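# Level the billiard table on packers with four arms

## Task

The billiard table's leg pads differ in thickness. Use the packers to level it so that all four legs bear firmly, with each packed foot sitting squarely on its packer.

## Robot and tools

Robots: four identical Kinova Gen3 arms, arm1 to arm4. Each has seven revolute joints, a Robotiq 2F-85 two-finger gripper and a wrist camera. The hand reaches roughly 1.0 m from the joint-1 axis. A room camera, cam_high, belongs to no arm. Work tops under the arms sit at z=+0.720.

Frame: one shared scene frame, origin on the floor, +z up, metres. Arm feet (base_link), each facing along its own +x: arm1 x=+0.651 y=-0.049 z=+0.768, quat_wxyz (+0.006,-0.001,+0.001,+1.000); arm2 x=+0.050 y=+0.653 z=+0.723, (+0.706,+0.007,-0.003,-0.709); arm3 x=-0.652 y=-0.137 z=+0.813, (+1.000,+0.006,-0.001,-0.022); arm4 x=-0.070 y=-0.654 z=+0.817, (+0.708,+0.000,-0.001,+0.706). The hand point lies between the finger pads, about 2 cm short of the fingertips when shut or half open and 0.5 cm when fully open; hand z points along the fingers, hand y is the opening direction.

move: the only way to command motion. Arguments arm1, arm2, arm3, arm4, each an object with one key "joints", plus optional "cameras". Inside "joints" give absolute target values (not offsets) in joint space, by name, any subset: joint1_rad to joint7_rad in radians and gripper_m in metres (fingertip gap). Ranges: joint1_rad, joint3_rad, joint5_rad, joint7_rad -69.115 to 69.115; joint2_rad -2.249 to 2.249; joint4_rad -2.579 to 2.579; joint6_rad -2.099 to 2.099; gripper_m 0 to 0.085. Done tolerance is ±0.01 rad per joint and ±0.003 m for the gripper. Meanings: joint1 swings the whole arm about its foot's vertical axis, positive clockwise seen from above, 0 pointing along the foot's +x; joint2 is the shoulder, 0 upright, positive leans forward; joint3 twists the upper arm; joint4 is the elbow, 0 straight, positive bends the same way as positive joint2 when joint3 is 0; joint5 twists the forearm; joint6 is the wrist, 0 straight, positive bends like positive joint4 when joint5 is 0; joint7 rolls the hand, positive counter-clockwise viewed from behind. An arm or joint you omit gets no new target but may still be driving toward an old one. Motions of all named arms begin together; joints of one arm arrive together, and the hand path between postures can bow outward. Speed caps: 1.39 rad/s for joints 1-4, 1.22 rad/s for joints 5-7. An unknown key invalidates the call; an out-of-range value gets it refused, and a refusal or stop cancels the rest of your move, wait and finished_scene calls in that reply. cameras: list from arm1_cam_wrist, arm2_cam_wrist, arm3_cam_wrist, arm4_cam_wrist, cam_high, all; omitted or null means all, [] means none. A move with no arms just reports state and images.

wait: seconds from 0 to 10, plus cameras; commands nothing and returns state and images.

zoom_image: camera (one name) and region [x0, y0, x1, y1] in pixels of that camera's latest image, origin top-left, at most 504 by 504. All images are 896x504.

read_manual: section "licences"; returns licence text only.

finished_scene: scene = the current scene's number. Irreversible; the table must remain level and steady without the robots.

Reading results: a "pictures" line lists the cameras in image order; frames may be slightly older than the state. The "move" line shows, per arm sent a motion, "done" or its worst status word. Arms under "as last shown" were not commanded; their status reads "not commanded" and omitted lines repeat earlier values. joint_status words: "off_target" (stopped away, may still push), "time_out" (target dropped, holds position), "not_followed" (a collision check withheld the arm's joint targets; gripper still acts; the arm may retry later). on_its_own lists uncommanded motion. Joint velocities are rad/s in joint order, no gripper; "within noise" means at rest. Joint torques (N m, positive toward larger joint values) carry per-arm offsets and noise; a change at rest signals contact or load. Flange force is the external force on the gripper along hand x y z, with error and including held weight; "no reading" means unavailable. A MOTOR HOT line appears at 60 °C; at 75 °C an OVER-TEMPERATURE FAULT makes that arm sag for 30-60 s, its keys reading "limit_stop_at_motor_heat"; resend targets after. Holding loads, stretched poses and pushing at unreachable targets heat motors.

Hazards: the arms do not stop on contact and can push hard. A torque reading hitting its limit (104.5 N m joints 1-4, 51.3 N m joints 5-7, held weight included), or a joint drifting over 5 degrees from plan, freezes that arm for 10 s. A hard press between two robots ends the scene as a failure; closing a gripper on another arm's fingers counts as such a press, and the anti-collision check may act late and ignores finger-to-finger contact and fingers closing into another arm. Never knock the table, packers or anything else off the work area or to the floor. Avoid drops, releasing moving parts, slams, hard hits, and overloading the gripper by pushing, pulling, twisting, swinging fast or gripping hard something still resting on a surface. For a firm grip, open wide, then close to a gripper_m well below the object's width. Loose objects may occasionally get nudged by something. Large moves may still be unfinished when the result arrives, and the scene keeps running while you compose replies.

Each tool is called after ">>>" as name(argument=value, ...) on one line, values as JSON.

## Session

>>> move()

Scene clock: 0.00 s.
Joint torques (N m): no reading
Motor temperatures (°C): arm1=[37 34 36 40 39 41 41] | arm2=[33 35 33 35 44 44 39] | arm3=[36 34 32 31 48 46 41] | arm4=[38 34 33 31 38 43 47]
Flange force (N): no reading
Joint velocities: within noise
arm1.joint_positions: joint1_rad=+0.768 joint2_rad=-0.563 joint3_rad=+0.023 joint4_rad=+1.353 joint5_rad=-0.059 joint6_rad=+1.827 joint7_rad=+1.239 gripper_m=+0.085
arm1.joint_status: not commanded
arm1.hand: x=+0.5492 y=+0.0704 z=+1.3597 quat_wxyz=(-0.029, +0.822, -0.506, -0.258) (m; scene frame)
arm2.joint_positions: joint1_rad=+0.424 joint2_rad=-0.515 joint3_rad=-0.142 joint4_rad=+1.631 joint5_rad=+0.037 joint6_rad=+1.953 joint7_rad=+1.875 gripper_m=+0.085
arm2.joint_status: not commanded
arm2.hand: x=-0.0068 y=+0.5648 z=+1.2018 quat_wxyz=(+0.027, -0.710, -0.702, +0.047) (m; scene frame)
arm3.joint_positions: joint1_rad=-0.066 joint2_rad=-0.378 joint3_rad=-0.109 joint4_rad=+1.579 joint5_rad=-0.100 joint6_rad=+2.063 joint7_rad=+2.250 gripper_m=+0.085
arm3.joint_status: not commanded
arm3.hand: x=-0.5575 y=-0.1204 z=+1.2947 quat_wxyz=(+0.049, +0.408, -0.911, -0.047) (m; scene frame)
arm4.joint_positions: joint1_rad=+0.858 joint2_rad=-0.541 joint3_rad=-0.072 joint4_rad=+1.351 joint5_rad=-0.059 joint6_rad=+1.931 joint7_rad=+2.223 gripper_m=+0.085
arm4.joint_status: not commanded
arm4.hand: x=+0.0216 y=-0.5600 z=+1.3926 quat_wxyz=(-0.198, +0.655, -0.729, -0.019) (m; scene frame)
pictures: arm1_cam_wrist, arm2_cam_wrist, arm3_cam_wrist, arm4_cam_wrist, cam_high

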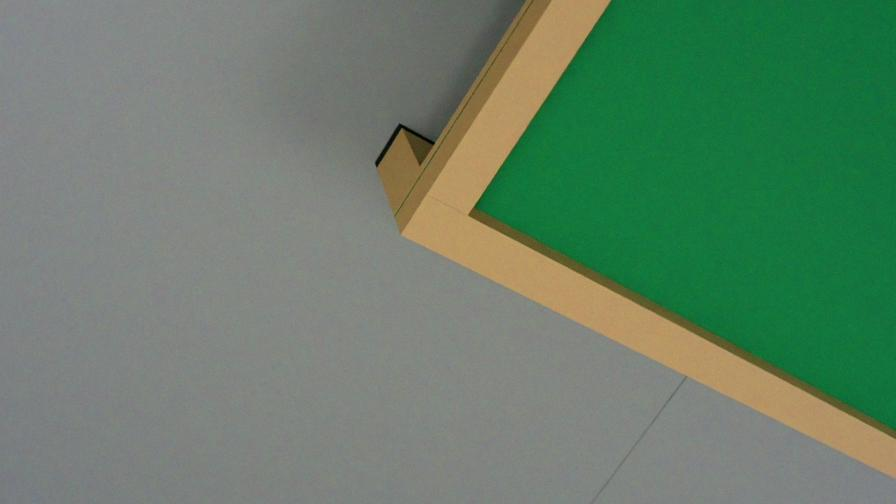

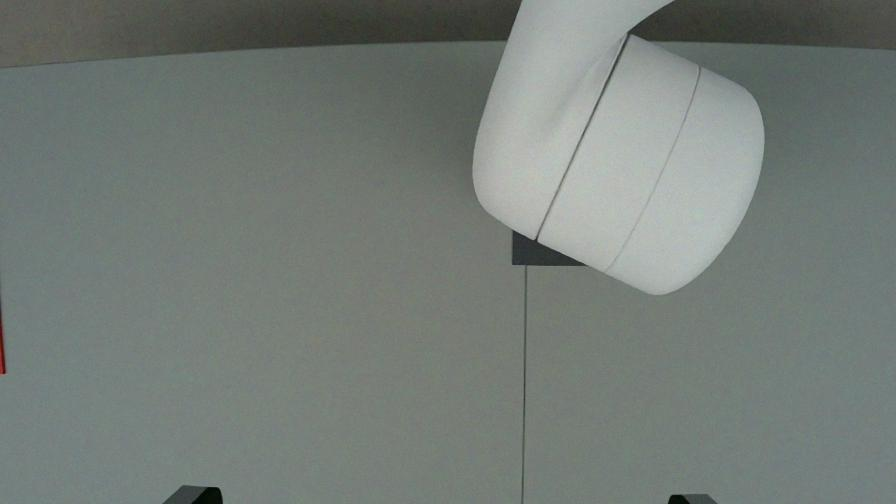

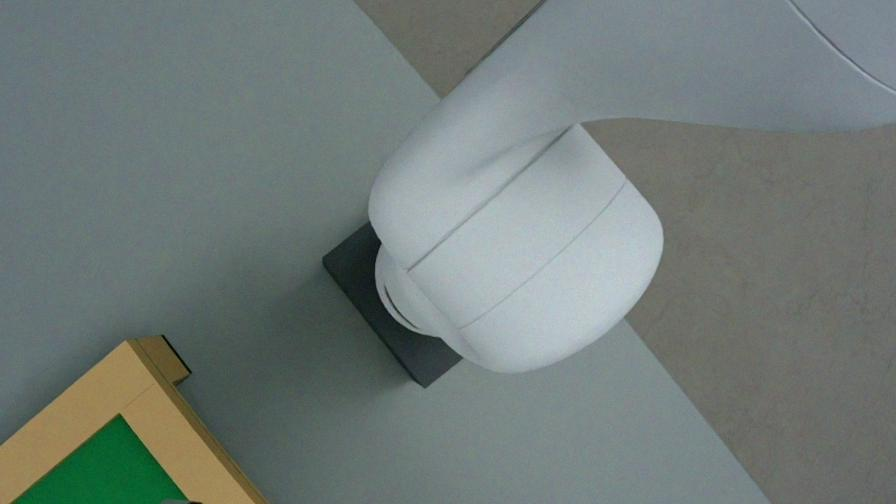

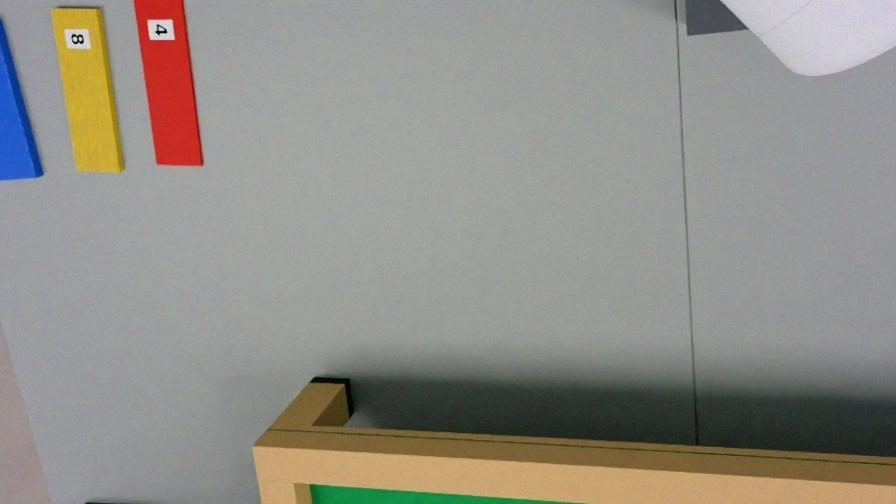

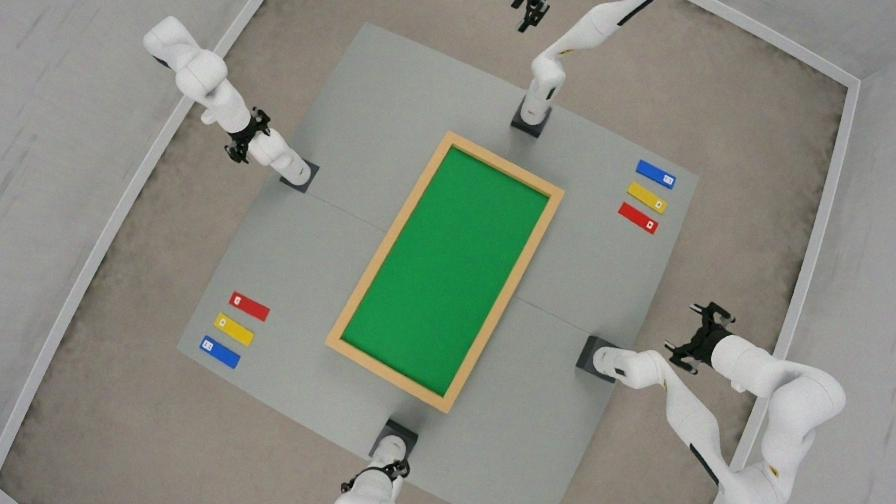

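>>> zoom_image(camera="cam_high", region=[300, 100, 600, 420])

>>> zoom_image(camera="cam_high", region=[580, 130, 720, 250])

>>> zoom_image(camera="cam_high", region=[180, 270, 320, 390])

>>> zoom_image(camera="arm1_cam_wrist", region=[350, 80, 550, 250])

>>> zoom_image(camera="arm4_cam_wrist", region=[200, 330, 450, 504])

>>> zoom_image(camera="arm3_cam_wrist", region=[50, 300, 300, 504])

Scaled by 1.575 from the camera's 896x504 image, which has a finer 1280x720 frame.

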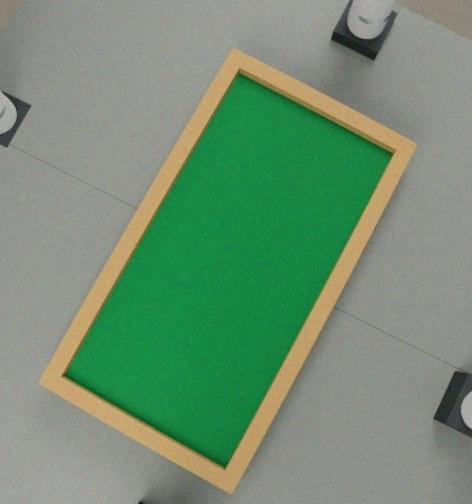

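Scaled by 3.600 from the camera's 896x504 image, which has a finer 1280x720 frame.

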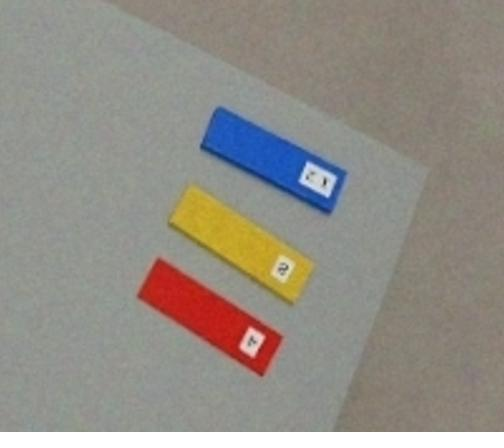

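Scaled by 3.600 from the camera's 896x504 image, which has a finer 1280x720 frame.

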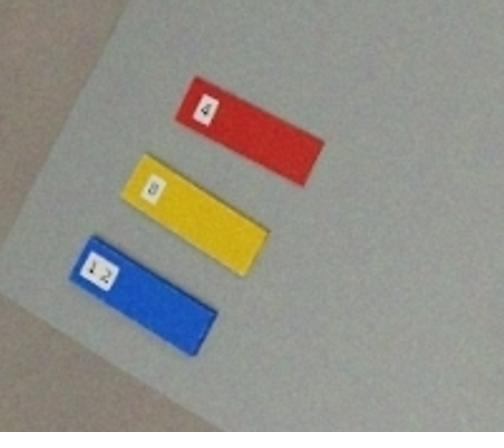

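Scaled by 2.520 from the camera's 896x504 image, which has a finer 1280x720 frame.

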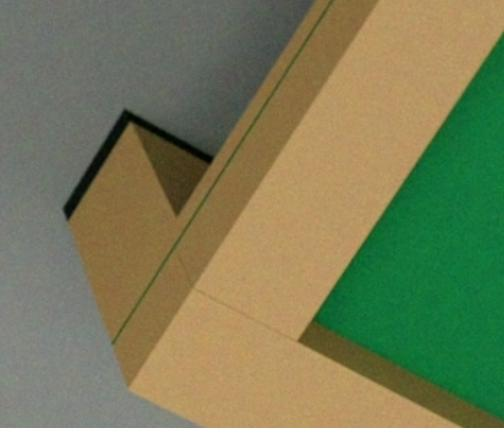

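Scaled by 2.016 from the camera's 896x504 image, which has a finer 1280x720 frame.

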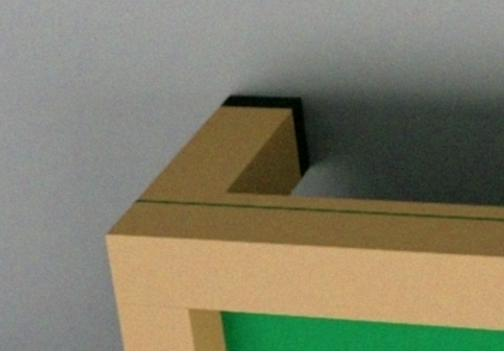

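Scaled by 2.016 from the camera's 896x504 image, which has a finer 1280x720 frame.

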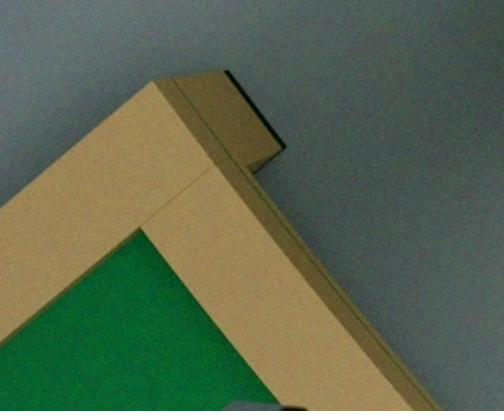

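>>> move(arm2={"joints": {"joint1_rad": -1.575, "joint2_rad": 1.127, "joint3_rad": 0.0, "joint4_rad": 2.207, "joint5_rad": 1.571, "joint6_rad": 1.221, "joint7_rad": 1.379}}, arm4={"joints": {"joint1_rad": -1.574, "joint2_rad": 1.364, "joint3_rad": 0.0, "joint4_rad": 1.976, "joint5_rad": 1.571, "joint6_rad": 1.221, "joint7_rad": 1.373}}, cameras=["arm2_cam_wrist", "arm4_cam_wrist", "cam_high"])

Scene clock: 255.17 s.
Joint torques (N m): arm1=[1.61 1.69 1.01 -7.25 0.24 -1.3 0.06] | arm2=[-1.01 -15.97 3.36 2.24 -0.46 2.74 -0.17] | arm3=[-1.87 -1.04 -0.75 -7.42 0.18 0.16 -0.12] | arm4=[-0.32 -19.53 4.52 1.25 -0.78 3 0.38]
Motor temperatures (°C): arm1=[37 34 36 40 38 41 40] | arm2=[32 35 33 36 43 43 39] | arm3=[36 34 32 31 47 45 40] | arm4=[38 34 33 31 37 42 46]
Flange force (N): arm1=[-3.3 3.8 -2.7] | arm2=[1.7 -2.4 0.6] | arm3=[0.7 -2.2 -3.2] | arm4=[-3.5 4.6 0.8]
move: arm2 done; arm4 done
TORQUE WARNING: arm4's joint6_rad reached its warning level (29.4 N m). A warning alone does not stop the arm.
Joint velocities: within noise
arm1, arm3: as last shown
arm2.joint_positions: joint1_rad=-1.575 joint2_rad=+1.127 joint3_rad=+0.000 joint4_rad=+2.207 joint5_rad=+1.571 joint6_rad=+1.221 joint7_rad=+1.379 gripper_m=+0.085
arm2.joint_status: all done
arm2.hand: x=+0.3489 y=+0.3361 z=+0.7780 quat_wxyz=(+0.418, +0.560, -0.598, +0.392) (m; scene frame)
arm4.joint_positions: joint1_rad=-1.574 joint2_rad=+1.364 joint3_rad=+0.000 joint4_rad=+1.976 joint5_rad=+1.571 joint6_rad=+1.221 joint7_rad=+1.373 gripper_m=+0.085
arm4.joint_status: all done
arm4.hand: x=-0.3995 y=-0.3371 z=+0.7751 quat_wxyz=(-0.390, +0.594, +0.561, +0.425) (m; scene frame)
pictures: arm2_cam_wrist, arm4_cam_wrist, cam_high

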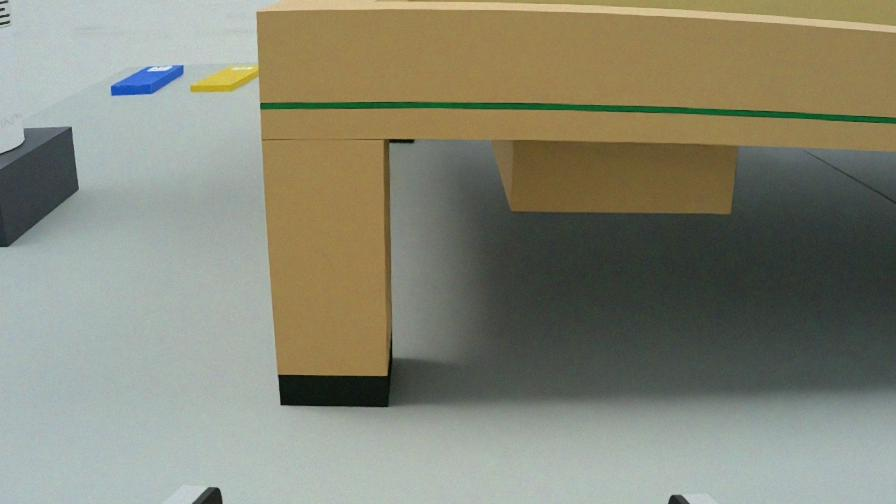

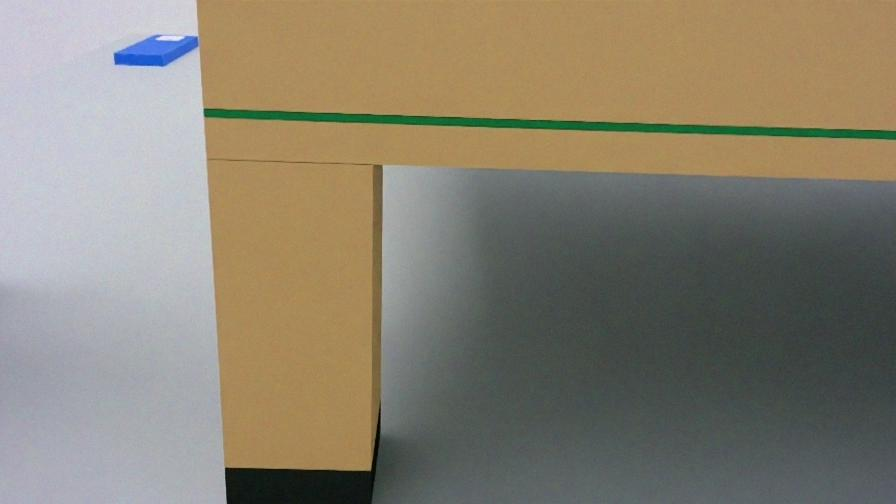

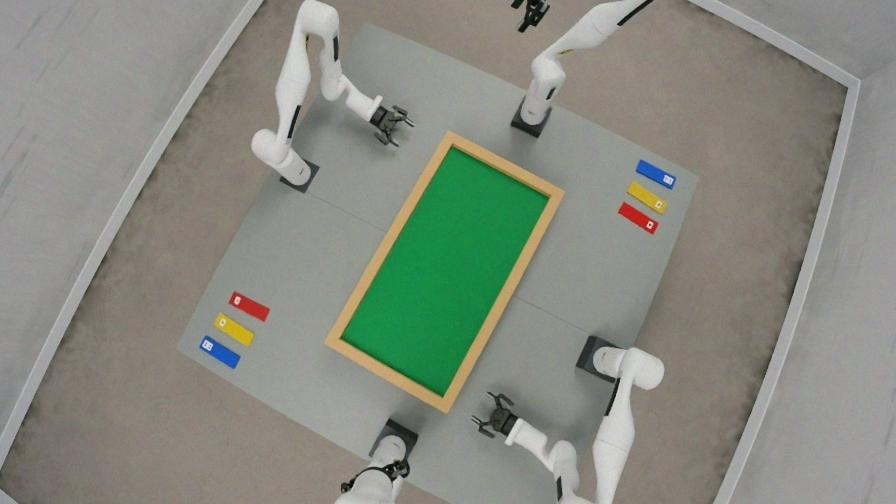

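>>> move(arm2={"joints": {"joint1_rad": -4.716, "joint2_rad": 1.014, "joint3_rad": 0.0, "joint4_rad": 1.828, "joint5_rad": 4.712, "joint6_rad": 1.12, "joint7_rad": 1.271}}, arm4={"joints": {"joint1_rad": -1.574, "joint2_rad": 1.234, "joint3_rad": 0.0, "joint4_rad": 2.058, "joint5_rad": 1.571, "joint6_rad": 1.12, "joint7_rad": 1.42}}, cameras=["arm2_cam_wrist", "arm4_cam_wrist"])

>>> zoom_image(camera="arm4_cam_wrist", region=[180, 300, 450, 504])

>>> zoom_image(camera="arm2_cam_wrist", region=[450, 300, 720, 504])

Scene clock: 320.60 s.
Joint torques (N m): arm1=[1.63 1.72 1.02 -7.27 0.25 -1.32 0.06] | arm2=[-0.87 -19.7 -1.6 -2.6 -0.72 2.57 -0.16] | arm3=[-1.88 -0.96 -0.77 -7.41 0.15 0.15 -0.09] | arm4=[-0.32 -19.3 4.34 0.85 -0.64 2.93 0.35]
Motor temperatures (°C): arm1=[37 34 35 40 38 41 40] | arm2=[32 36 32 35 43 44 39] | arm3=[36 34 32 31 47 45 40] | arm4=[38 35 33 31 37 42 46]
Flange force (N): arm1=[-3.1 3.8 -2.7] | arm2=[0.4 -0.2 -1.5] | arm3=[0.9 -2.1 -3.2] | arm4=[-4.2 4.5 1.6]
move: arm2 done; arm4 done
Joint velocities: within noise
arm1, arm3: as last shown
arm2.joint_positions: joint1_rad=-4.716 joint2_rad=+1.014 joint3_rad=+0.000 joint4_rad=+1.828 joint5_rad=+4.712 joint6_rad=+1.120 joint7_rad=+1.271 gripper_m=+0.085
arm2.joint_status: all done
arm2.hand: x=-0.4412 y=+0.3977 z=+0.7921 quat_wxyz=(-0.408, -0.559, +0.631, -0.350) (m; scene frame)
arm4.joint_positions: joint1_rad=-1.574 joint2_rad=+1.234 joint3_rad=+0.000 joint4_rad=+2.058 joint5_rad=+1.571 joint6_rad=+1.120 joint7_rad=+1.420 gripper_m=+0.085
arm4.joint_status: all done
arm4.hand: x=-0.4004 y=-0.3494 z=+0.7956 quat_wxyz=(-0.360, +0.614, +0.581, +0.394) (m; scene frame)
pictures: arm2_cam_wrist, arm4_cam_wrist

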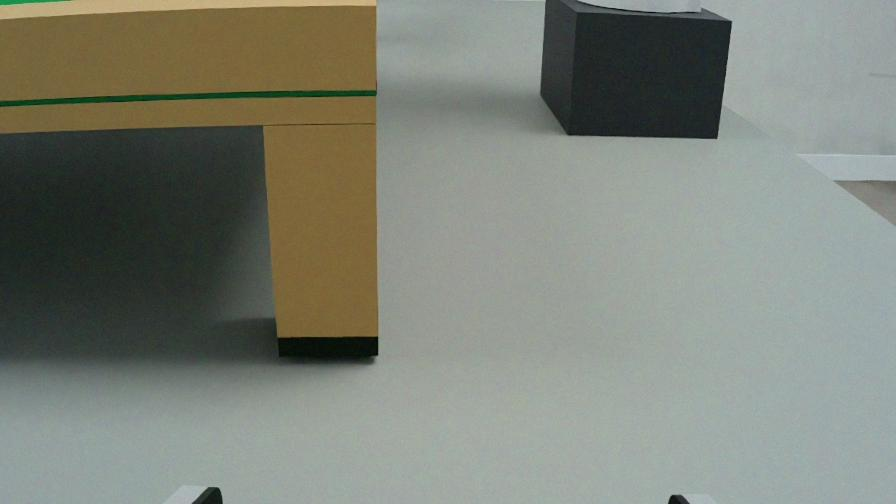

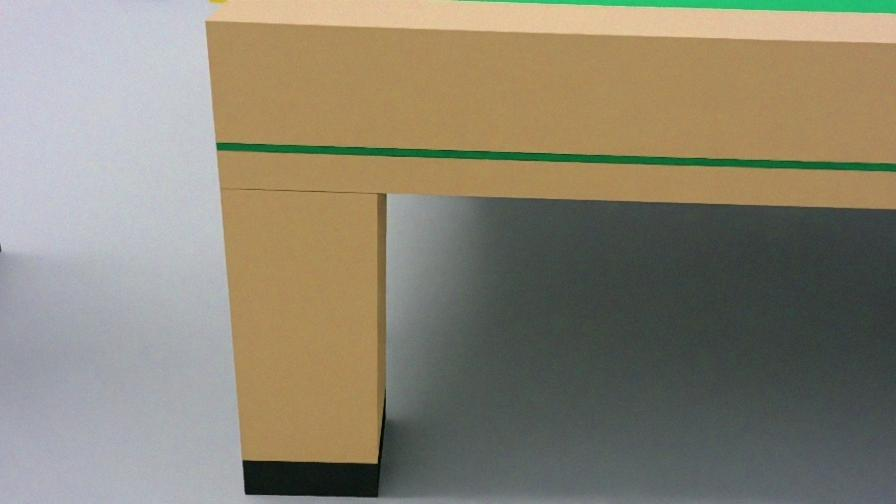

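Scaled by 1.867 from the camera's 896x504 image, which has a finer 1280x720 frame.

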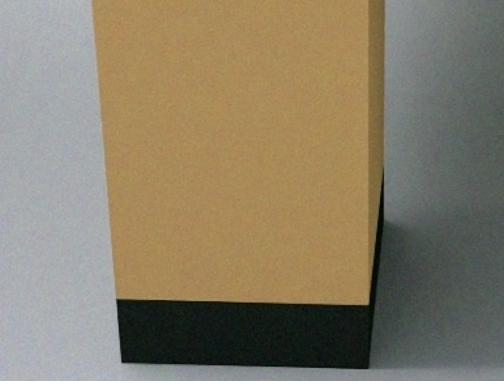

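Scaled by 1.867 from the camera's 896x504 image, which has a finer 1280x720 frame.

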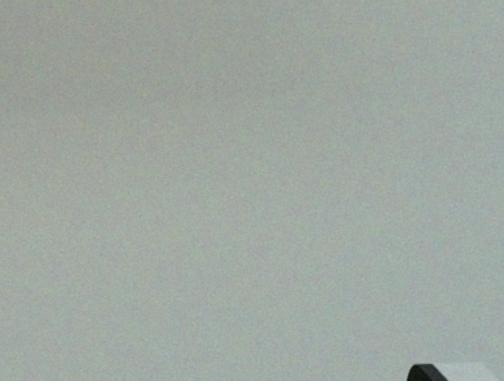

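>>> zoom_image(camera="arm2_cam_wrist", region=[240, 300, 420, 400])

>>> zoom_image(camera="arm4_cam_wrist", region=[210, 420, 420, 504])

Scaled by 2.800 from the camera's 896x504 image, which has a finer 1280x720 frame.

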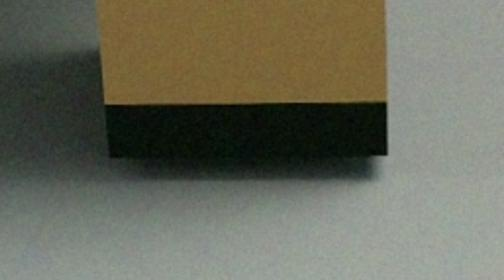

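Scaled by 2.400 from the camera's 896x504 image, which has a finer 1280x720 frame.

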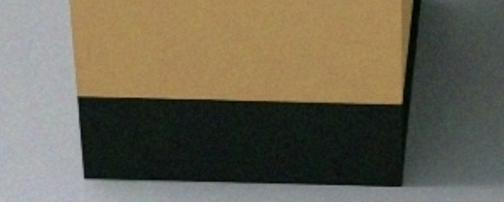

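>>> move(arm4={"joints": {"joint1_rad": -4.715, "joint2_rad": 1.234, "joint3_rad": 0.0, "joint4_rad": 1.755, "joint5_rad": 4.712, "joint6_rad": 1.12, "joint7_rad": 1.418}}, cameras=["arm4_cam_wrist"])

>>> zoom_image(camera="arm4_cam_wrist", region=[420, 340, 660, 480])

Scene clock: 399.67 s.
Joint torques (N m): arm1=[1.63 1.7 1.08 -7.23 0.27 -1.3 0.04] | arm2=[-0.9 -19.68 -1.6 -2.57 -0.74 2.54 -0.17] | arm3=[-1.89 -0.95 -0.78 -7.41 0.11 0.15 -0.12] | arm4=[-0.23 -22.29 -0.64 -2.17 -0.6 2.94 0.38]
Motor temperatures (°C): arm1=[36 34 35 40 38 41 40] | arm2=[32 38 32 35 43 44 39] | arm3=[36 34 32 31 47 45 40] | arm4=[37 36 33 31 37 42 46]
Flange force (N): arm1=[-3.2 4.0 -2.7] | arm2=[0.4 0.0 -1.6] | arm3=[1.0 -2.2 -3.2] | arm4=[-2.4 -0.7 2.1]
move: arm4 done
Joint velocities: within noise
arm1, arm2, arm3: as last shown
arm4.joint_positions: joint1_rad=-4.715 joint2_rad=+1.234 joint3_rad=+0.000 joint4_rad=+1.755 joint5_rad=+4.712 joint6_rad=+1.120 joint7_rad=+1.418 gripper_m=+0.085
arm4.joint_status: all done
arm4.hand: x=+0.3952 y=-0.3977 z=+0.7966 quat_wxyz=(+0.360, -0.614, -0.581, -0.394) (m; scene frame)
pictures: arm4_cam_wrist

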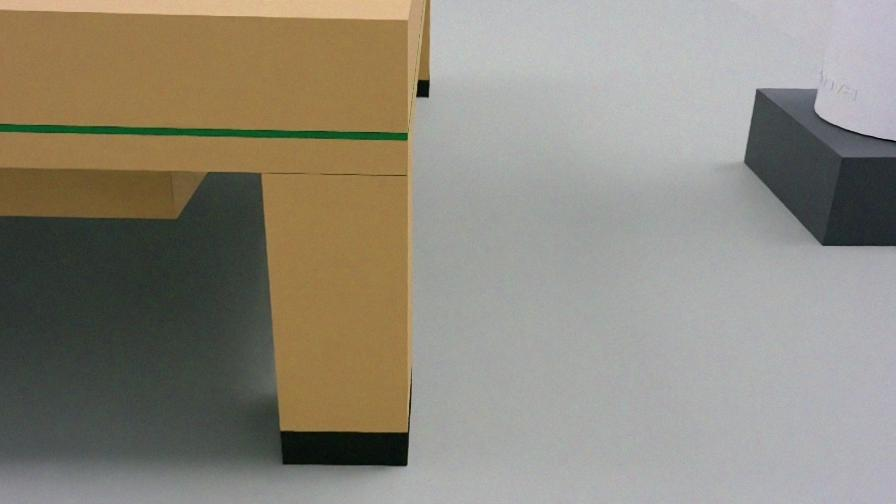

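Scaled by 2.100 from the camera's 896x504 image, which has a finer 1280x720 frame.

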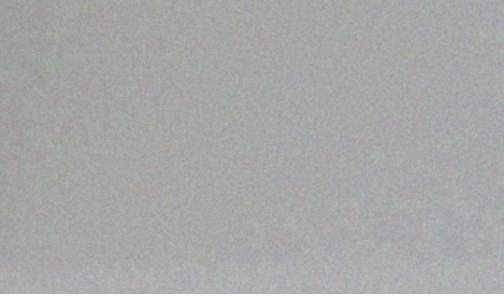

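>>> move(arm2={"joints": {"joint1_rad": -4.716, "joint2_rad": 1.203, "joint3_rad": 0.0, "joint4_rad": 1.755, "joint5_rad": 4.712, "joint6_rad": 1.5, "joint7_rad": 4.529}}, cameras=["arm2_cam_wrist"])

Scene clock: 430.03 s.
Joint torques (N m): arm1=[1.63 1.73 1.05 -7.24 0.26 -1.33 0.06] | arm2=[-0.91 -19.97 -2 -1.18 -0.47 2.87 -0.2] | arm3=[-1.92 -0.98 -0.79 -7.45 0.16 0.13 -0.15] | arm4=[-0.23 -22.26 -0.65 -2.21 -0.61 2.9 0.37]
Motor temperatures (°C): arm1=[36 34 35 40 37 40 40] | arm2=[32 38 32 35 43 44 39] | arm3=[36 34 32 31 47 45 40] | arm4=[37 37 33 31 37 42 46]
Flange force (N): arm1=[-3.1 3.9 -2.8] | arm2=[-1.0 -0.2 -1.3] | arm3=[1.1 -2.3 -3.1] | arm4=[-2.3 -0.9 2.0]
move: arm2 done
Joint velocities: within noise
arm1, arm3, arm4: as last shown
arm2.joint_positions: joint1_rad=-4.716 joint2_rad=+1.203 joint3_rad=+0.000 joint4_rad=+1.755 joint5_rad=+4.712 joint6_rad=+1.500 joint7_rad=+4.529 gripper_m=+0.085
arm2.joint_status: all done
arm2.hand: x=-0.4057 y=+0.3672 z=+0.8206 quat_wxyz=(-0.481, -0.525, -0.512, +0.481) (m; scene frame)
pictures: arm2_cam_wrist

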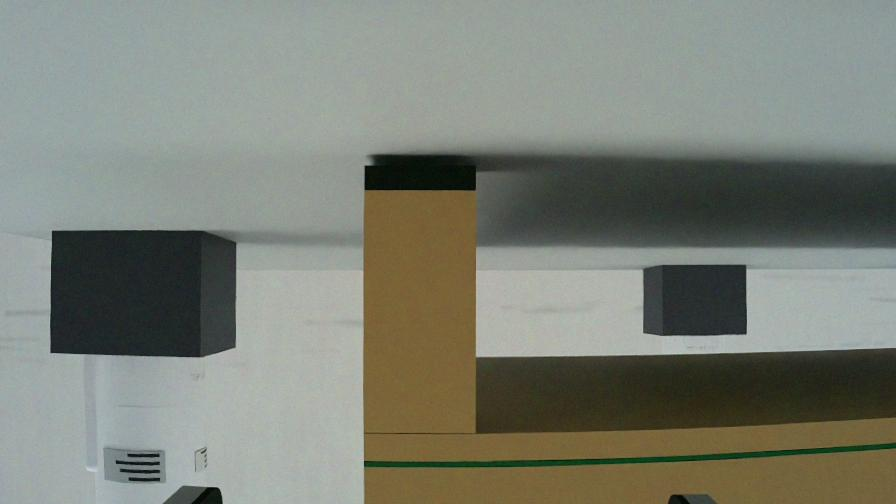

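>>> zoom_image(camera="arm2_cam_wrist", region=[340, 120, 520, 220])

Scaled by 2.800 from the camera's 896x504 image, which has a finer 1280x720 frame.

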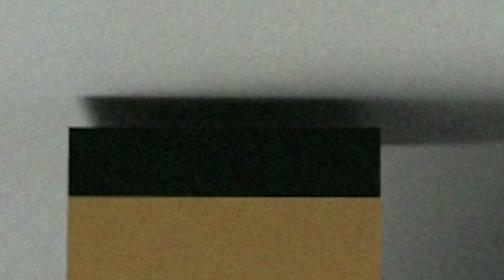

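>>> move(arm2={"joints": {"joint1_rad": -4.975, "joint2_rad": 0.678, "joint3_rad": 0.0, "joint4_rad": 1.449, "joint5_rad": 6.283, "joint6_rad": 1.001, "joint7_rad": 2.883}}, arm3={"joints": {"joint1_rad": -0.669, "joint2_rad": 0.192, "joint3_rad": 0.0, "joint4_rad": 2.308, "joint5_rad": 0.0, "joint6_rad": 0.642, "joint7_rad": 2.47}}, cameras=["arm2_cam_wrist", "arm3_cam_wrist"])

Scene clock: 567.90 s.
Joint torques (N m): arm1=[1.6 1.72 1.05 -7.24 0.27 -1.33 0.08] | arm2=[-0.95 -19.98 0.7 -7.42 0.05 0.01 -0.18] | arm3=[-1.91 -9.67 -0.89 -4.73 0.27 -0.21 -0.09] | arm4=[-0.18 -22.3 -0.69 -2.2 -0.59 2.91 0.36]
Motor temperatures (°C): arm1=[36 34 35 39 37 40 40] | arm2=[31 39 33 35 43 44 39] | arm3=[36 34 32 31 47 45 40] | arm4=[37 38 33 30 37 42 46]
Flange force (N): arm1=[-3.2 4.0 -2.8] | arm2=[2.2 0.1 -1.1] | arm3=[3.5 -6.9 -0.1] | arm4=[-2.4 -0.9 2.1]
move: arm2 done; arm3 done
Joint velocities: within noise
arm1, arm4: as last shown
arm2.joint_positions: joint1_rad=-4.975 joint2_rad=+0.678 joint3_rad=+0.000 joint4_rad=+1.449 joint5_rad=+6.283 joint6_rad=+1.001 joint7_rad=+2.883 gripper_m=+0.085
arm2.joint_status: all done
arm2.hand: x=-0.4758 y=+0.5400 z=+0.8505 quat_wxyz=(+0.000, -0.707, -0.707, -0.001) (m; scene frame)
arm3.joint_positions: joint1_rad=-0.669 joint2_rad=+0.192 joint3_rad=+0.000 joint4_rad=+2.308 joint5_rad=+0.000 joint6_rad=+0.642 joint7_rad=+2.470 gripper_m=+0.085
arm3.joint_status: all done
arm3.hand: x=-0.4207 y=-0.0020 z=+0.9503 quat_wxyz=(-0.005, +0.690, -0.724, -0.004) (m; scene frame)
pictures: arm2_cam_wrist, arm3_cam_wrist

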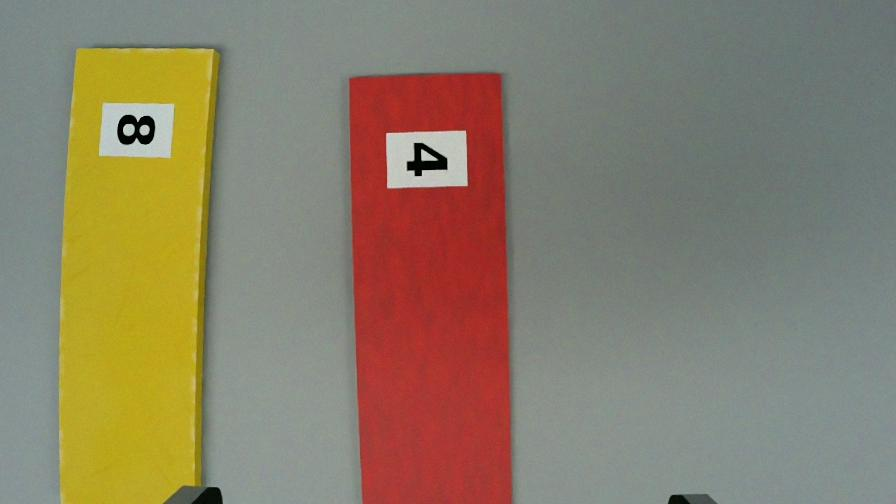

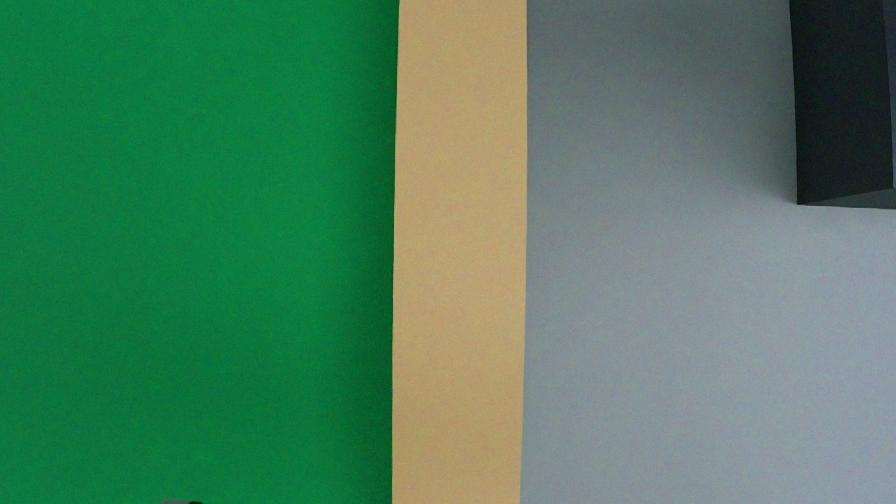

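>>> move(arm2={"joints": {"joint1_rad": -4.8012, "joint2_rad": 0.7735, "joint3_rad": 0.0, "joint4_rad": 1.5272, "joint5_rad": 6.2832, "joint6_rad": 0.8267, "joint7_rad": 3.084, "gripper_m": 0.065}}, cameras=["arm2_cam_wrist"])

Scene clock: 675.80 s.
Joint torques (N m): arm1=[1.63 1.75 1.02 -7.24 0.23 -1.34 0.04] | arm2=[-0.9 -20.41 0.77 -6.46 0.06 -0.02 -0.18] | arm3=[-1.96 -9.72 -0.86 -4.73 0.27 -0.22 -0.13] | arm4=[-0.26 -22.26 -0.68 -2.18 -0.61 2.93 0.37]
Motor temperatures (°C): arm1=[36 34 35 39 37 40 39] | arm2=[31 40 32 35 42 44 39] | arm3=[36 34 32 31 47 45 40] | arm4=[37 38 33 30 37 42 46]
Flange force (N): arm1=[-3.2 3.7 -2.8] | arm2=[2.2 0.4 -1.4] | arm3=[3.6 -7.2 0.0] | arm4=[-2.4 -0.8 2.0]
move: arm2 done
Joint velocities: within noise
arm1, arm3, arm4: as last shown
arm2.joint_positions: joint1_rad=-4.801 joint2_rad=+0.773 joint3_rad=+0.000 joint4_rad=+1.527 joint5_rad=+6.283 joint6_rad=+0.827 joint7_rad=+3.084 gripper_m=+0.065
arm2.joint_status: all done
arm2.hand: x=-0.4839 y=+0.6329 z=+0.7806 quat_wxyz=(+0.002, -0.698, -0.717, -0.002) (m; scene frame)
pictures: arm2_cam_wrist

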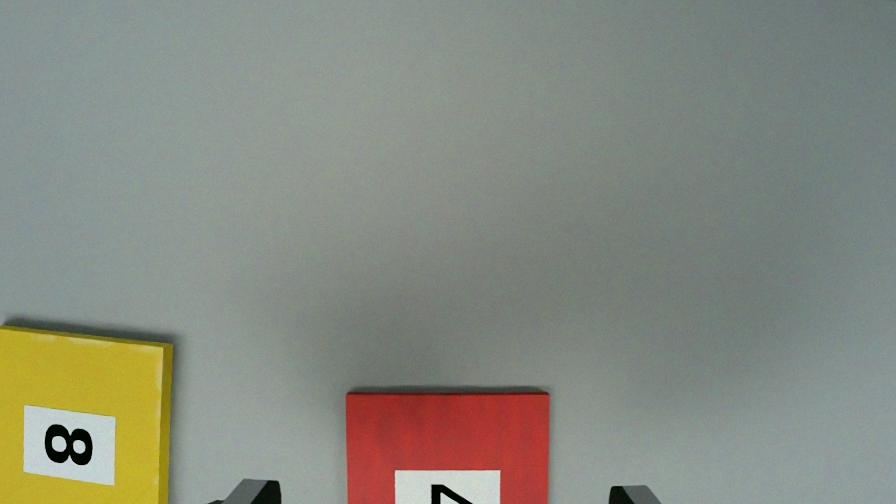

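>>> move(arm2={"joints": {"joint2_rad": 0.8366, "joint4_rad": 1.5478, "joint6_rad": 0.743, "gripper_m": 0.057}}, cameras=[])

>>> move(arm2={"joints": {"joint2_rad": 0.8418, "joint4_rad": 1.549, "joint6_rad": 0.7366}}, cameras=[])

>>> move(arm2={"joints": {"joint2_rad": 0.8453, "joint4_rad": 1.5498, "joint6_rad": 0.7324}}, cameras=["arm2_cam_wrist"])

Scene clock: 694.27 s.
Joint torques (N m): arm1=[1.65 1.69 1.02 -7.24 0.29 -1.3 0.02] | arm2=[-0.89 -20.78 0.79 -5.91 0.06 -0.02 -0.19] | arm3=[-1.9 -9.7 -0.86 -4.75 0.3 -0.24 -0.07] | arm4=[-0.23 -22.29 -0.64 -2.21 -0.61 2.92 0.36]
Motor temperatures (°C): arm1=[36 34 35 39 37 40 39] | arm2=[31 40 32 35 42 44 39] | arm3=[36 34 32 31 47 45 40] | arm4=[37 38 33 30 37 42 46]
Flange force (N): arm1=[-3.3 3.8 -2.7] | arm2=[2.2 0.2 -1.4] | arm3=[3.4 -6.9 -0.2] | arm4=[-2.3 -0.9 2.1]
move: arm2 done
Joint velocities: within noise
arm1, arm3, arm4: as last shown
arm2.joint_positions: joint1_rad=-4.801 joint2_rad=+0.837 joint3_rad=+0.000 joint4_rad=+1.548 joint5_rad=+6.283 joint6_rad=+0.743 joint7_rad=+3.084 gripper_m=+0.057
arm2.joint_status: all done
arm2.hand: x=-0.4834 y=+0.6331 z=+0.7427 quat_wxyz=(+0.002, -0.698, -0.717, -0.002) (m; scene frame)
pictures: none
No camera images: "cameras" was empty.

Scene clock: 694.73 s.
Joint torques (N m): arm1=[1.65 1.67 1.01 -7.26 0.23 -1.33 0.05] | arm2=[-0.88 -20.77 0.81 -5.84 0.05 -0.01 -0.21] | arm3=[-1.94 -9.69 -0.89 -4.75 0.32 -0.22 -0.09] | arm4=[-0.21 -22.32 -0.65 -2.21 -0.61 2.93 0.37]
Motor temperatures (°C): arm1=[36 34 35 39 37 40 39] | arm2=[31 40 32 35 42 44 39] | arm3=[36 34 32 31 47 45 40] | arm4=[37 38 33 30 37 42 46]
Flange force (N): arm1=[-3.3 3.7 -2.8] | arm2=[2.3 0.2 -1.4] | arm3=[3.6 -6.9 -0.1] | arm4=[-2.4 -0.9 2.1]
move: arm2 done
Joint velocities: within noise
arm1.joint_positions: joint1_rad=+0.768 joint2_rad=-0.563 joint3_rad=+0.023 joint4_rad=+1.353 joint5_rad=-0.059 joint6_rad=+1.827 joint7_rad=+1.239 gripper_m=+0.085
arm1.joint_status: not commanded
arm1.hand: x=+0.5492 y=+0.0704 z=+1.3597 quat_wxyz=(-0.029, +0.822, -0.506, -0.258) (m; scene frame)
arm2.joint_positions: joint1_rad=-4.801 joint2_rad=+0.842 joint3_rad=+0.000 joint4_rad=+1.549 joint5_rad=+6.283 joint6_rad=+0.737 joint7_rad=+3.084 gripper_m=+0.057
arm2.joint_status: all done
arm2.hand: x=-0.4833 y=+0.6332 z=+0.7396 quat_wxyz=(+0.001, -0.698, -0.717, -0.002) (m; scene frame)
arm3, arm4: as last shown
pictures: none
No camera images: "cameras" was empty.

Scene clock: 695.17 s.
Joint torques (N m): arm1=[1.6 1.73 1.1 -7.22 0.23 -1.32 0.07] | arm2=[-0.88 -20.79 0.78 -5.84 0.05 -0.02 -0.17] | arm3=[-1.9 -9.65 -0.86 -4.71 0.27 -0.23 -0.13] | arm4=[-0.21 -22.25 -0.65 -2.22 -0.61 2.93 0.37]
Motor temperatures (°C): arm1=[36 34 35 39 37 40 39] | arm2=[31 40 32 35 42 44 39] | arm3=[36 34 32 31 47 45 40] | arm4=[37 38 33 30 37 42 46]
Flange force (N): arm1=[-3.1 4.1 -2.8] | arm2=[2.2 0.2 -1.5] | arm3=[3.6 -7.0 -0.3] | arm4=[-2.2 -0.9 2.0]
move: arm2 done
Joint velocities: within noise
arm1, arm3, arm4: as last shown
arm2.joint_positions: joint1_rad=-4.801 joint2_rad=+0.845 joint3_rad=+0.000 joint4_rad=+1.550 joint5_rad=+6.283 joint6_rad=+0.732 joint7_rad=+3.084 gripper_m=+0.057
arm2.joint_status: all done
arm2.hand: x=-0.4833 y=+0.6332 z=+0.7376 quat_wxyz=(+0.002, -0.698, -0.717, -0.002) (m; scene frame)
pictures: arm2_cam_wrist

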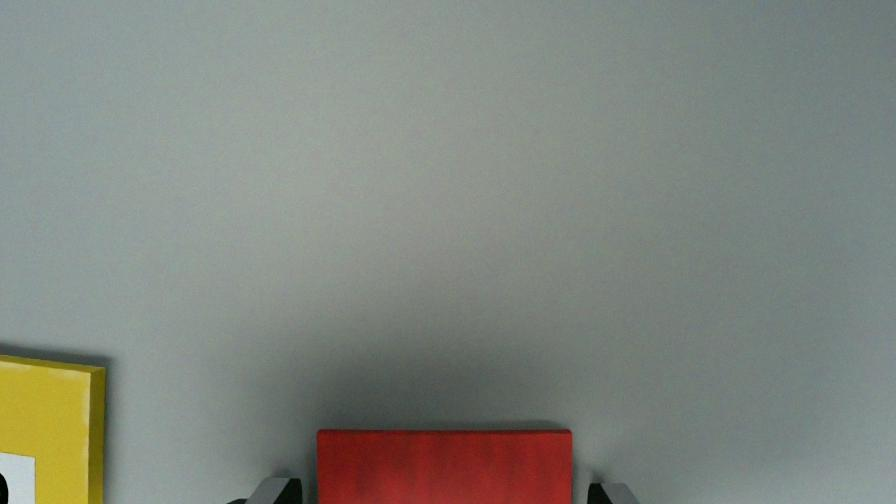

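>>> move(arm2={"joints": {"joint2_rad": 0.8488, "joint4_rad": 1.5506, "joint6_rad": 0.7281}}, cameras=[])

>>> move(arm2={"joints": {"joint2_rad": 0.8506, "joint4_rad": 1.551, "joint6_rad": 0.726}}, cameras=[])

>>> move(arm2={"joints": {"joint2_rad": 0.8523, "joint4_rad": 1.5514, "joint6_rad": 0.7239}}, cameras=["arm2_cam_wrist"])

Scene clock: 707.87 s.
Joint torques (N m): arm1=[1.62 1.73 1.01 -7.29 0.28 -1.34 0.08] | arm2=[-0.87 -20.8 0.76 -5.82 0.03 -0.01 -0.19] | arm3=[-1.93 -9.63 -0.84 -4.73 0.28 -0.24 -0.09] | arm4=[-0.26 -22.3 -0.66 -2.19 -0.62 2.92 0.36]
Motor temperatures (°C): arm1=[36 34 35 39 37 40 39] | arm2=[31 40 32 35 42 43 39] | arm3=[36 34 32 31 47 45 40] | arm4=[37 38 33 30 37 42 46]
Flange force (N): arm1=[-3.1 3.8 -2.6] | arm2=[2.2 0.3 -1.5] | arm3=[3.5 -6.9 -0.4] | arm4=[-2.4 -0.8 2.0]
move: arm2 done
Joint velocities: within noise
arm1, arm3, arm4: as last shown
arm2.joint_positions: joint1_rad=-4.801 joint2_rad=+0.849 joint3_rad=+0.000 joint4_rad=+1.551 joint5_rad=+6.283 joint6_rad=+0.728 joint7_rad=+3.084 gripper_m=+0.057
arm2.joint_status: all done
arm2.hand: x=-0.4832 y=+0.6332 z=+0.7356 quat_wxyz=(+0.001, -0.698, -0.717, -0.002) (m; scene frame)
pictures: none
No camera images: "cameras" was empty.

Scene clock: 708.23 s.
Joint torques (N m): arm1=[1.6 1.7 1.05 -7.27 0.26 -1.34 0.03] | arm2=[-1.01 -11.48 0.63 -3.48 0.07 -0.81 -0.2] | arm3=[-1.97 -9.69 -0.89 -4.7 0.29 -0.23 -0.07] | arm4=[-0.23 -22.27 -0.66 -2.17 -0.59 2.93 0.37]
Motor temperatures (°C): arm1=[36 34 35 39 37 40 39] | arm2=[31 40 32 35 42 43 39] | arm3=[36 34 32 31 47 45 40] | arm4=[37 38 33 30 37 42 46]
Flange force (N): arm1=[-3.2 3.9 -2.7] | arm2=[2.5 3.8 -20.4] | arm3=[3.5 -7.1 -0.2] | arm4=[-2.3 -0.8 2.1]
move: arm2 done
Joint velocities: within noise
arm1, arm3: as last shown
arm2.joint_positions: joint1_rad=-4.801 joint2_rad=+0.850 joint3_rad=+0.000 joint4_rad=+1.551 joint5_rad=+6.283 joint6_rad=+0.726 joint7_rad=+3.084 gripper_m=+0.057
arm2.joint_status: all done
arm2.hand: x=-0.4833 y=+0.6332 z=+0.7347 quat_wxyz=(+0.002, -0.698, -0.717, -0.002) (m; scene frame)
arm4.joint_positions: joint1_rad=-4.715 joint2_rad=+1.234 joint3_rad=+0.000 joint4_rad=+1.755 joint5_rad=+4.712 joint6_rad=+1.120 joint7_rad=+1.418 gripper_m=+0.085
arm4.joint_status: not commanded
arm4.hand: x=+0.3952 y=-0.3977 z=+0.7966 quat_wxyz=(+0.360, -0.614, -0.581, -0.394) (m; scene frame)
pictures: none
No camera images: "cameras" was empty.

Scene clock: 708.60 s.
Joint torques (N m): arm1=[1.59 1.71 1.05 -7.23 0.24 -1.34 0.06] | arm2=[-1.14 -0.43 0.41 -1.43 0.12 -2.54 -0.2] | arm3=[-1.9 -9.64 -0.86 -4.7 0.31 -0.23 -0.11] | arm4=[-0.25 -22.3 -0.68 -2.2 -0.61 2.91 0.37]
Motor temperatures (°C): arm1=[36 34 35 39 37 40 39] | arm2=[31 40 32 35 42 43 39] | arm3=[36 34 32 31 47 45 40] | arm4=[37 38 33 30 37 42 46]
Flange force (N): arm1=[-3.2 4.0 -2.9] | arm2=[2.8 8.8 -44.2] | arm3=[3.5 -6.9 -0.4] | arm4=[-2.4 -0.8 2.0]
move: arm2 done
Joint velocities: within noise
arm1, arm3, arm4: as last shown
arm2.joint_positions: joint1_rad=-4.801 joint2_rad=+0.852 joint3_rad=+0.000 joint4_rad=+1.551 joint5_rad=+6.283 joint6_rad=+0.724 joint7_rad=+3.084 gripper_m=+0.057
arm2.joint_status: all done
arm2.hand: x=-0.4832 y=+0.6332 z=+0.7337 quat_wxyz=(+0.002, -0.698, -0.717, -0.002) (m; scene frame)
pictures: arm2_cam_wrist

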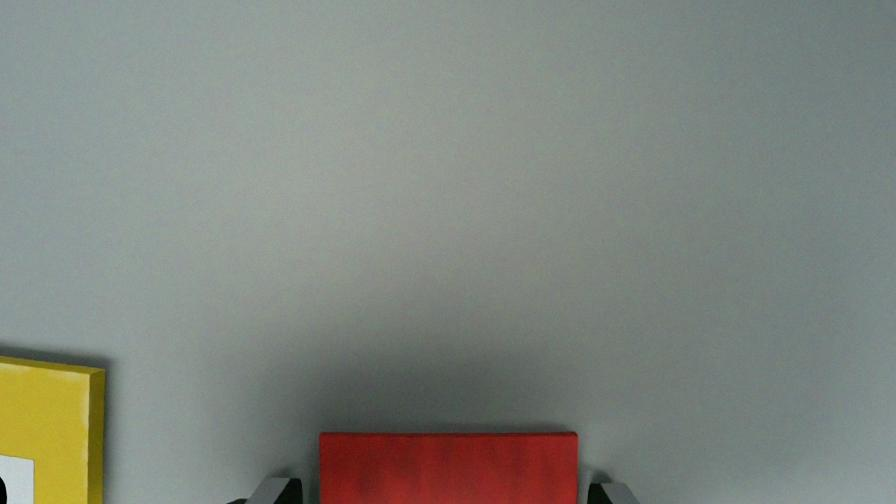

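>>> move(arm2={"joints": {"joint2_rad": 0.8464, "joint4_rad": 1.55, "joint6_rad": 0.7311}}, cameras=[])

>>> move(arm2={"joints": {"gripper_m": 0.046}}, cameras=["arm2_cam_wrist"])

Scene clock: 717.40 s.
Joint torques (N m): arm1=[1.6 1.7 1.06 -7.25 0.27 -1.33 0.04] | arm2=[-0.89 -20.79 0.8 -5.78 0.05 -0.01 -0.19] | arm3=[-1.95 -9.68 -0.87 -4.71 0.29 -0.21 -0.06] | arm4=[-0.21 -22.25 -0.67 -2.24 -0.61 2.94 0.36]
Motor temperatures (°C): arm1=[36 34 35 39 37 40 39] | arm2=[31 40 32 35 42 44 39] | arm3=[36 34 32 31 47 45 40] | arm4=[37 38 33 30 37 42 46]
Flange force (N): arm1=[-3.2 3.9 -2.8] | arm2=[2.3 0.1 -1.5] | arm3=[3.4 -6.9 -0.2] | arm4=[-2.2 -1.0 2.0]
move: arm2 done
Joint velocities: within noise
arm1, arm4: as last shown
arm2.joint_positions: joint1_rad=-4.801 joint2_rad=+0.846 joint3_rad=+0.000 joint4_rad=+1.550 joint5_rad=+6.283 joint6_rad=+0.731 joint7_rad=+3.084 gripper_m=+0.057
arm2.joint_status: all done
arm2.hand: x=-0.4833 y=+0.6332 z=+0.7370 quat_wxyz=(+0.001, -0.698, -0.717, -0.002) (m; scene frame)
arm3.joint_positions: joint1_rad=-0.669 joint2_rad=+0.192 joint3_rad=+0.000 joint4_rad=+2.308 joint5_rad=+0.000 joint6_rad=+0.642 joint7_rad=+2.470 gripper_m=+0.085
arm3.joint_status: not commanded
arm3.hand: x=-0.4207 y=-0.0020 z=+0.9503 quat_wxyz=(-0.005, +0.690, -0.724, -0.004) (m; scene frame)
pictures: none
No camera images: "cameras" was empty.

Scene clock: 718.33 s.
Joint torques (N m): arm1=[1.62 1.7 1.02 -7.26 0.25 -1.33 0.06] | arm2=[-0.95 -14.93 0.66 -4.38 0.02 -0.82 -0.18] | arm3=[-1.9 -9.69 -0.82 -4.75 0.29 -0.22 -0.09] | arm4=[-0.2 -22.27 -0.69 -2.21 -0.58 2.93 0.38]
Motor temperatures (°C): arm1=[36 34 35 39 37 40 39] | arm2=[31 40 32 35 42 44 39] | arm3=[36 34 32 31 47 45 40] | arm4=[37 38 33 30 37 42 46]
Flange force (N): arm1=[-3.2 3.8 -2.7] | arm2=[2.4 1.8 -13.9] | arm3=[3.4 -6.9 -0.1] | arm4=[-2.3 -0.9 2.1]
move: arm2 done
Joint velocities: within noise
arm1, arm3, arm4: as last shown
arm2.joint_positions: joint1_rad=-4.801 joint2_rad=+0.846 joint3_rad=+0.000 joint4_rad=+1.550 joint5_rad=+6.283 joint6_rad=+0.731 joint7_rad=+3.084 gripper_m=+0.047
arm2.joint_status: all done
arm2.hand: x=-0.4833 y=+0.6332 z=+0.7370 quat_wxyz=(+0.001, -0.698, -0.717, -0.002) (m; scene frame)
pictures: arm2_cam_wrist

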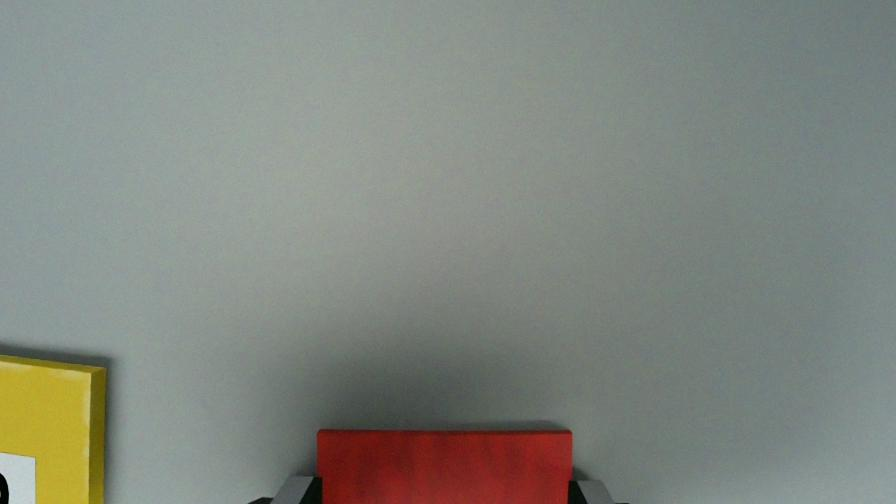

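>>> zoom_image(camera="arm2_cam_wrist", region=[240, 404, 640, 504])

Scaled by 1.260 from the camera's 896x504 image, which has a finer 1280x720 frame.

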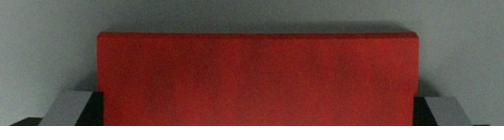

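>>> move(arm2={"joints": {"joint2_rad": 0.8438, "joint4_rad": 1.5494, "joint6_rad": 0.7343, "gripper_m": 0.042}}, cameras=[])

>>> move(arm2={"joints": {"joint2_rad": 0.8064, "joint4_rad": 1.5408, "joint6_rad": 0.7803}}, cameras=["arm2_cam_wrist"])

Scene clock: 744.00 s.
Joint torques (N m): arm1=[1.59 1.69 1.03 -7.28 0.26 -1.33 0.07] | arm2=[-0.86 -20.98 0.78 -5.89 0.02 -0.03 -0.18] | arm3=[-1.98 -9.66 -0.84 -4.75 0.27 -0.19 -0.11] | arm4=[-0.24 -22.32 -0.69 -2.17 -0.61 2.92 0.35]
Motor temperatures (°C): arm1=[36 34 35 39 37 40 39] | arm2=[31 40 32 35 42 44 39] | arm3=[36 34 32 31 47 45 40] | arm4=[37 38 33 30 37 42 46]
Flange force (N): arm1=[-3.2 3.9 -2.7] | arm2=[2.2 0.0 -1.1] | arm3=[3.7 -7.0 0.0] | arm4=[-2.5 -0.8 2.1]
move: arm2 off_target
Joint velocities: within noise
arm1, arm3, arm4: as last shown
arm2.joint_positions: joint1_rad=-4.801 joint2_rad=+0.844 joint3_rad=+0.000 joint4_rad=+1.549 joint5_rad=+6.283 joint6_rad=+0.734 joint7_rad=+3.084 gripper_m=+0.047
arm2.joint_status: gripper_m off_target (ended at +0.047, target +0.042); the others done
arm2.hand: x=-0.4833 y=+0.6332 z=+0.7385 quat_wxyz=(+0.001, -0.698, -0.717, -0.002) (m; scene frame)
pictures: none
No camera images: "cameras" was empty.

Scene clock: 744.70 s.
Joint torques (N m): arm1=[1.59 1.7 1 -7.21 0.27 -1.35 0.05] | arm2=[-0.88 -20.73 0.77 -6.22 0.01 -0.02 -0.2] | arm3=[-1.92 -9.71 -0.86 -4.72 0.28 -0.23 -0.08] | arm4=[-0.23 -22.28 -0.64 -2.16 -0.6 2.93 0.35]
Motor temperatures (°C): arm1=[36 34 35 39 37 40 39] | arm2=[31 40 32 35 42 44 39] | arm3=[36 34 32 31 47 45 40] | arm4=[37 38 33 30 37 42 46]
Flange force (N): arm1=[-3.3 3.8 -3.0] | arm2=[2.2 0.3 -1.2] | arm3=[3.4 -7.0 -0.2] | arm4=[-2.4 -0.8 2.1]
move: arm2 done
Joint velocities: within noise
arm1.joint_positions: joint1_rad=+0.768 joint2_rad=-0.563 joint3_rad=+0.023 joint4_rad=+1.353 joint5_rad=-0.059 joint6_rad=+1.827 joint7_rad=+1.239 gripper_m=+0.085
arm1.joint_status: not commanded
arm1.hand: x=+0.5492 y=+0.0704 z=+1.3597 quat_wxyz=(-0.029, +0.822, -0.506, -0.258) (m; scene frame)
arm2.joint_positions: joint1_rad=-4.801 joint2_rad=+0.806 joint3_rad=+0.000 joint4_rad=+1.541 joint5_rad=+6.283 joint6_rad=+0.780 joint7_rad=+3.084 gripper_m=+0.047
arm2.joint_status: all done
arm2.hand: x=-0.4833 y=+0.6331 z=+0.7602 quat_wxyz=(+0.001, -0.698, -0.717, -0.002) (m; scene frame)
arm3, arm4: as last shown
pictures: arm2_cam_wrist

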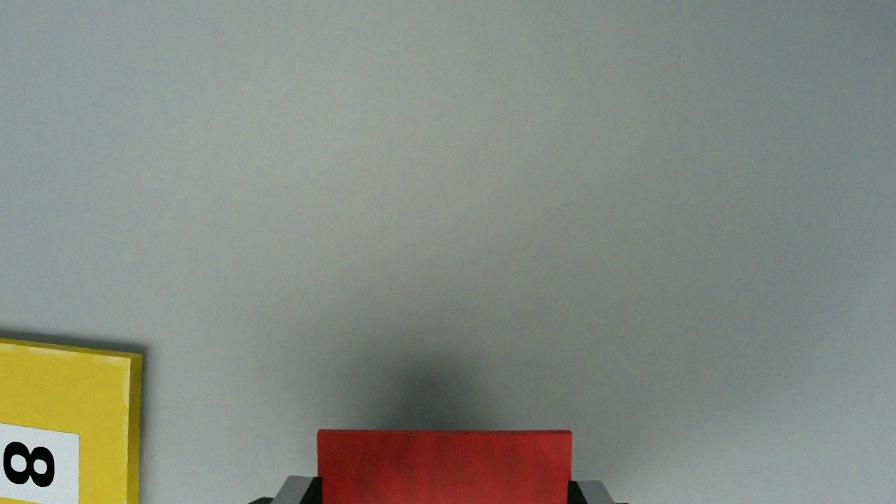

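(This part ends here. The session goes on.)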